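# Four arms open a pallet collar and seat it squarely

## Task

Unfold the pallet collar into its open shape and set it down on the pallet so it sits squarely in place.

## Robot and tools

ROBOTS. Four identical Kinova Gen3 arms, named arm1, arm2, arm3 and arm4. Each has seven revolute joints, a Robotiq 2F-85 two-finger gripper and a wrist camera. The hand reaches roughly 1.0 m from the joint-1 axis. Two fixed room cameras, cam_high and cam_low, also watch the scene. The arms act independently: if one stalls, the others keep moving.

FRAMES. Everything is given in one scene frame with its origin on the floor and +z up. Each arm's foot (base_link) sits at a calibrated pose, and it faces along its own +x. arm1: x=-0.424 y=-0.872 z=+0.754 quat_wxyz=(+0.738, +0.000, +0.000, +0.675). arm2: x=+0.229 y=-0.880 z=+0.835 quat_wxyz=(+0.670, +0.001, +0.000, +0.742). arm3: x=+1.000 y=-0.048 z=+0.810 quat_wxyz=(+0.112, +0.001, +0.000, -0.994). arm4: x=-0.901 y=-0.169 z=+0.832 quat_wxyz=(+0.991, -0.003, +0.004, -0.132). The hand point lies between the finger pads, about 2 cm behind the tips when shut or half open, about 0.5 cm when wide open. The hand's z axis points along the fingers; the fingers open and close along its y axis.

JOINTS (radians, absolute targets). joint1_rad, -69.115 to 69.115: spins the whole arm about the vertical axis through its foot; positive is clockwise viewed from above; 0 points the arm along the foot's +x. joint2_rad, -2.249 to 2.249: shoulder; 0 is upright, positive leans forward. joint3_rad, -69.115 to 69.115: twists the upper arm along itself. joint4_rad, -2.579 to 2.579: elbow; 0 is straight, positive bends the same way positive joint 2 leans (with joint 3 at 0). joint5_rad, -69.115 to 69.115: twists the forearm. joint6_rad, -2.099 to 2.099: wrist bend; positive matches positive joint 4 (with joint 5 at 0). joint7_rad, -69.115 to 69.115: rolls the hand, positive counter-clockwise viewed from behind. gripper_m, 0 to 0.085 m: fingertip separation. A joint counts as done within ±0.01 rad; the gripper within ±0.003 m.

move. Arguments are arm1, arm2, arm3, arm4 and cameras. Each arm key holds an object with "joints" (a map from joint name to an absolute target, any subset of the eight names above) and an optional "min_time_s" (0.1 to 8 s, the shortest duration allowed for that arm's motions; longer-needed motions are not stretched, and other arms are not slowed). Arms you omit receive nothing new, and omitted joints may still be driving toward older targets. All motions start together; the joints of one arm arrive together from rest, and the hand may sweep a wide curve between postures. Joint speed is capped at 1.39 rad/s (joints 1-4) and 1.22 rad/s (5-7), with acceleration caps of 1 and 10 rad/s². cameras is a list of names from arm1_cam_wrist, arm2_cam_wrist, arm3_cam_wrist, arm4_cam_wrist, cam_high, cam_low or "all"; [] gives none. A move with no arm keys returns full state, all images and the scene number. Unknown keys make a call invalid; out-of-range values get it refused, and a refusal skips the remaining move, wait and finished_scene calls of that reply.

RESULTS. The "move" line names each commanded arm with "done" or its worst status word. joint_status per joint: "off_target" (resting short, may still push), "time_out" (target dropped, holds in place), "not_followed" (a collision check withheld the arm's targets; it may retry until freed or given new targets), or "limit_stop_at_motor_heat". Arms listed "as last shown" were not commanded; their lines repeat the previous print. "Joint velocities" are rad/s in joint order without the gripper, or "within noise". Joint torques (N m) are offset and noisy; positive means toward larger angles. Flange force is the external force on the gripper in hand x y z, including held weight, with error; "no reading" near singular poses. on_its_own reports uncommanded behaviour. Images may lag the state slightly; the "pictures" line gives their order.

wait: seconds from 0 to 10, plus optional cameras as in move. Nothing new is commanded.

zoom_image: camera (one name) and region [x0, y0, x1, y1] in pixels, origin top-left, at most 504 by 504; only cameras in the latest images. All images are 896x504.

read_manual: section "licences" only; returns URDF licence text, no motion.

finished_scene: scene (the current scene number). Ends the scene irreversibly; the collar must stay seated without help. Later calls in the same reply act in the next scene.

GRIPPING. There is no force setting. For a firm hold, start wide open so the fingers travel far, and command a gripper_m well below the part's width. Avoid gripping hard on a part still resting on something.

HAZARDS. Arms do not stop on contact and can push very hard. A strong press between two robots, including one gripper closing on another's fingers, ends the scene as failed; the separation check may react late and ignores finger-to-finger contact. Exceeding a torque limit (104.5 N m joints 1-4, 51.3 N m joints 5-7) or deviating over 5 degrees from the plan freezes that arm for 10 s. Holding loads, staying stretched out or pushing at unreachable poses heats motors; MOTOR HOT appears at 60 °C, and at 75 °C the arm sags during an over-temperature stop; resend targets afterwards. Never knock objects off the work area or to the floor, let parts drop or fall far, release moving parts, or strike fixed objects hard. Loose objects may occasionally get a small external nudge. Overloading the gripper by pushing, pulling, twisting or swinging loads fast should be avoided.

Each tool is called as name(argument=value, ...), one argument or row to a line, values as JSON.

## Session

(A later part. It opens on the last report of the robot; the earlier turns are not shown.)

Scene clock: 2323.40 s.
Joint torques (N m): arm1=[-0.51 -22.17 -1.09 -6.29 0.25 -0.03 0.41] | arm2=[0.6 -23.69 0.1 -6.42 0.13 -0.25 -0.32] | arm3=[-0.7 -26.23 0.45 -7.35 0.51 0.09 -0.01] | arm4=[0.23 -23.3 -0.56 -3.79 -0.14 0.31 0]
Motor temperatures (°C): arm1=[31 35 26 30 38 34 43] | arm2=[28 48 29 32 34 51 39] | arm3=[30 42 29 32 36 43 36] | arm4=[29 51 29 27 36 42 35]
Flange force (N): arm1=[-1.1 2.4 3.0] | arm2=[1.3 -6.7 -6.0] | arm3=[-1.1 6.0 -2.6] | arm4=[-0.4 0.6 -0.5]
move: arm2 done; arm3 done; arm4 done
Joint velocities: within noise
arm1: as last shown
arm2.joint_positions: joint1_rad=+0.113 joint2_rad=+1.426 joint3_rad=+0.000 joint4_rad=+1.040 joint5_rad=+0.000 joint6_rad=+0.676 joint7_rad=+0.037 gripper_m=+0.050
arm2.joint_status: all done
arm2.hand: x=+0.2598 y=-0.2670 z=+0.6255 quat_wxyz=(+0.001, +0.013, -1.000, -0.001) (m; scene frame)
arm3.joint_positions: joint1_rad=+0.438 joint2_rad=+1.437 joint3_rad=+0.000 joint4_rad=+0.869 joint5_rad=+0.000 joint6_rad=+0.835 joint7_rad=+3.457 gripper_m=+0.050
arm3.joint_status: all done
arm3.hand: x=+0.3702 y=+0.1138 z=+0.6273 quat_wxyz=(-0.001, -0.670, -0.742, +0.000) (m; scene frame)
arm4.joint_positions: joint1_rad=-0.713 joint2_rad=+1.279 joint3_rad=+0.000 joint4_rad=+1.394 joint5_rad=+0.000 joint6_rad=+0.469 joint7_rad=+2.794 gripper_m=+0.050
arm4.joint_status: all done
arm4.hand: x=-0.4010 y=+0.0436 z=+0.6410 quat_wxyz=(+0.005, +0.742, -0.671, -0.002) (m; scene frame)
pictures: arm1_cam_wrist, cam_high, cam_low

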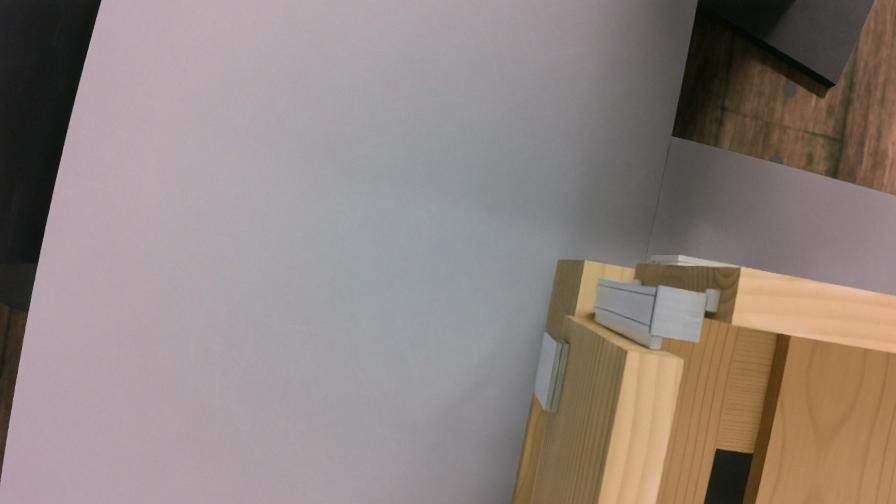

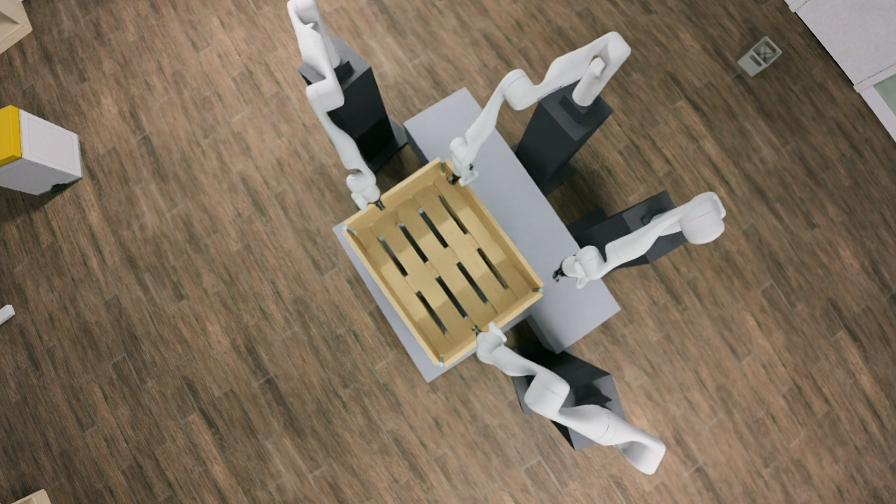

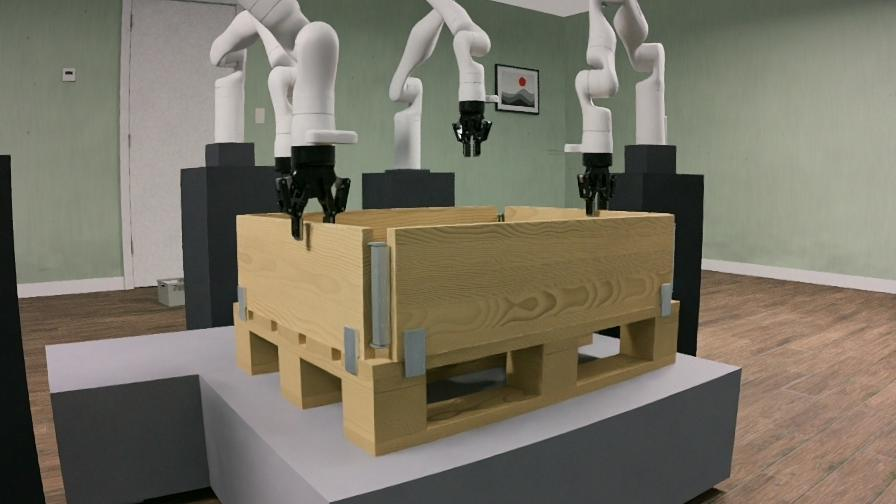

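move(
  arm2={"joints":{"joint2_rad":1.2321,"joint4_rad":1.1511,"joint6_rad":0.7584},"min_time_s":2},
  arm3={"joints":{"joint2_rad":1.2614,"joint4_rad":0.9642,"joint6_rad":0.916},"min_time_s":2},
  arm4={"joints":{"joint2_rad":1.1139,"joint4_rad":1.4655,"joint6_rad":0.5622},"min_time_s":2},
  cameras=["cam_low","cam_high"],
)

zoom_image(
  camera="cam_low",
  region=[220, 190, 700, 400],
)

Scene clock: 2343.10 s.
Joint torques (N m): arm1=[-0.55 -22.23 -1.1 -6.33 0.26 -0.02 0.36] | arm2=[0.53 -23.31 0.09 -6.98 0.16 -0.22 -0.35] | arm3=[-0.66 -25.96 0.44 -7.81 0.53 0.03 -0.05] | arm4=[0.32 -22.85 -0.59 -4.53 -0.14 0.35 -0.05]
Motor temperatures (°C): arm1=[31 35 26 30 38 34 42] | arm2=[28 46 29 31 34 50 39] | arm3=[30 41 29 32 36 43 36] | arm4=[28 50 28 27 36 42 35]
Flange force (N): arm1=[-1.2 2.3 3.2] | arm2=[1.1 -6.7 -4.9] | arm3=[-0.9 5.4 -1.7] | arm4=[-0.5 0.7 -0.4]
move: arm2 done; arm3 done; arm4 done
Joint velocities: within noise
arm1.joint_positions: joint1_rad=+0.050 joint2_rad=+0.780 joint3_rad=+0.000 joint4_rad=+1.600 joint5_rad=+0.000 joint6_rad=+0.760 joint7_rad=+0.343 gripper_m=+0.028
arm1.joint_status: not commanded
arm1.hand: x=-0.3278 y=-0.3669 z=+0.7985 quat_wxyz=(+0.000, +0.102, -0.995, -0.001) (m; scene frame)
arm2.joint_positions: joint1_rad=+0.113 joint2_rad=+1.232 joint3_rad=+0.000 joint4_rad=+1.151 joint5_rad=+0.000 joint6_rad=+0.758 joint7_rad=+0.037 gripper_m=+0.050
arm2.joint_status: all done
arm2.hand: x=+0.2599 y=-0.2672 z=+0.7214 quat_wxyz=(+0.001, +0.013, -1.000, -0.001) (m; scene frame)
arm3.joint_positions: joint1_rad=+0.438 joint2_rad=+1.261 joint3_rad=+0.000 joint4_rad=+0.964 joint5_rad=+0.000 joint6_rad=+0.916 joint7_rad=+3.457 gripper_m=+0.050
arm3.joint_status: all done
arm3.hand: x=+0.3701 y=+0.1138 z=+0.7186 quat_wxyz=(-0.001, -0.670, -0.742, +0.000) (m; scene frame)
arm4.joint_positions: joint1_rad=-0.713 joint2_rad=+1.114 joint3_rad=+0.000 joint4_rad=+1.466 joint5_rad=+0.000 joint6_rad=+0.562 joint7_rad=+2.794 gripper_m=+0.050
arm4.joint_status: all done
arm4.hand: x=-0.4002 y=+0.0439 z=+0.7201 quat_wxyz=(+0.005, +0.742, -0.671, -0.002) (m; scene frame)
pictures: cam_high, cam_low

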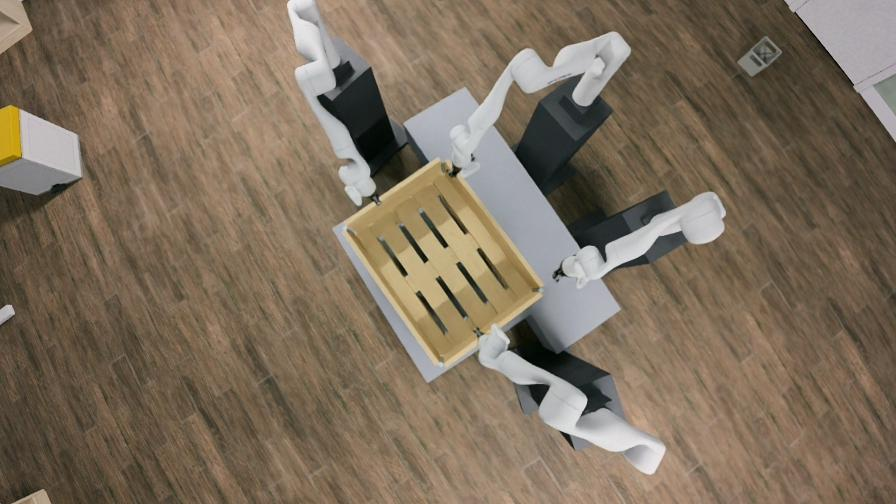

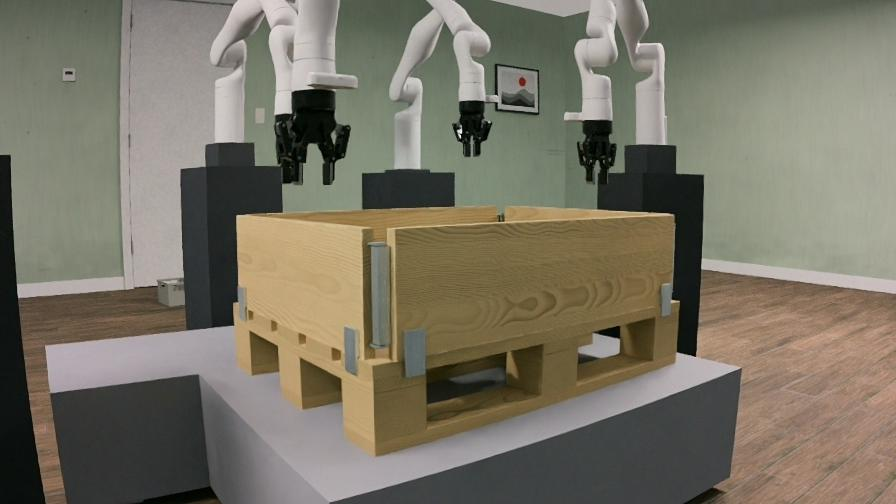

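Scaled by 1.050 from the camera's 896x504 image, which has a finer 1280x720 frame.

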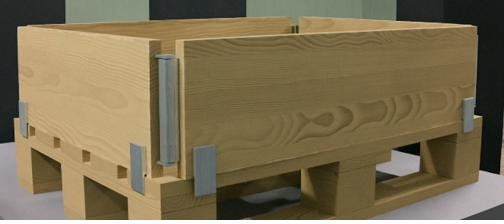

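Seated flush all round.

finished_scene(
  scene=2,
)

The scene is finished: the task was done.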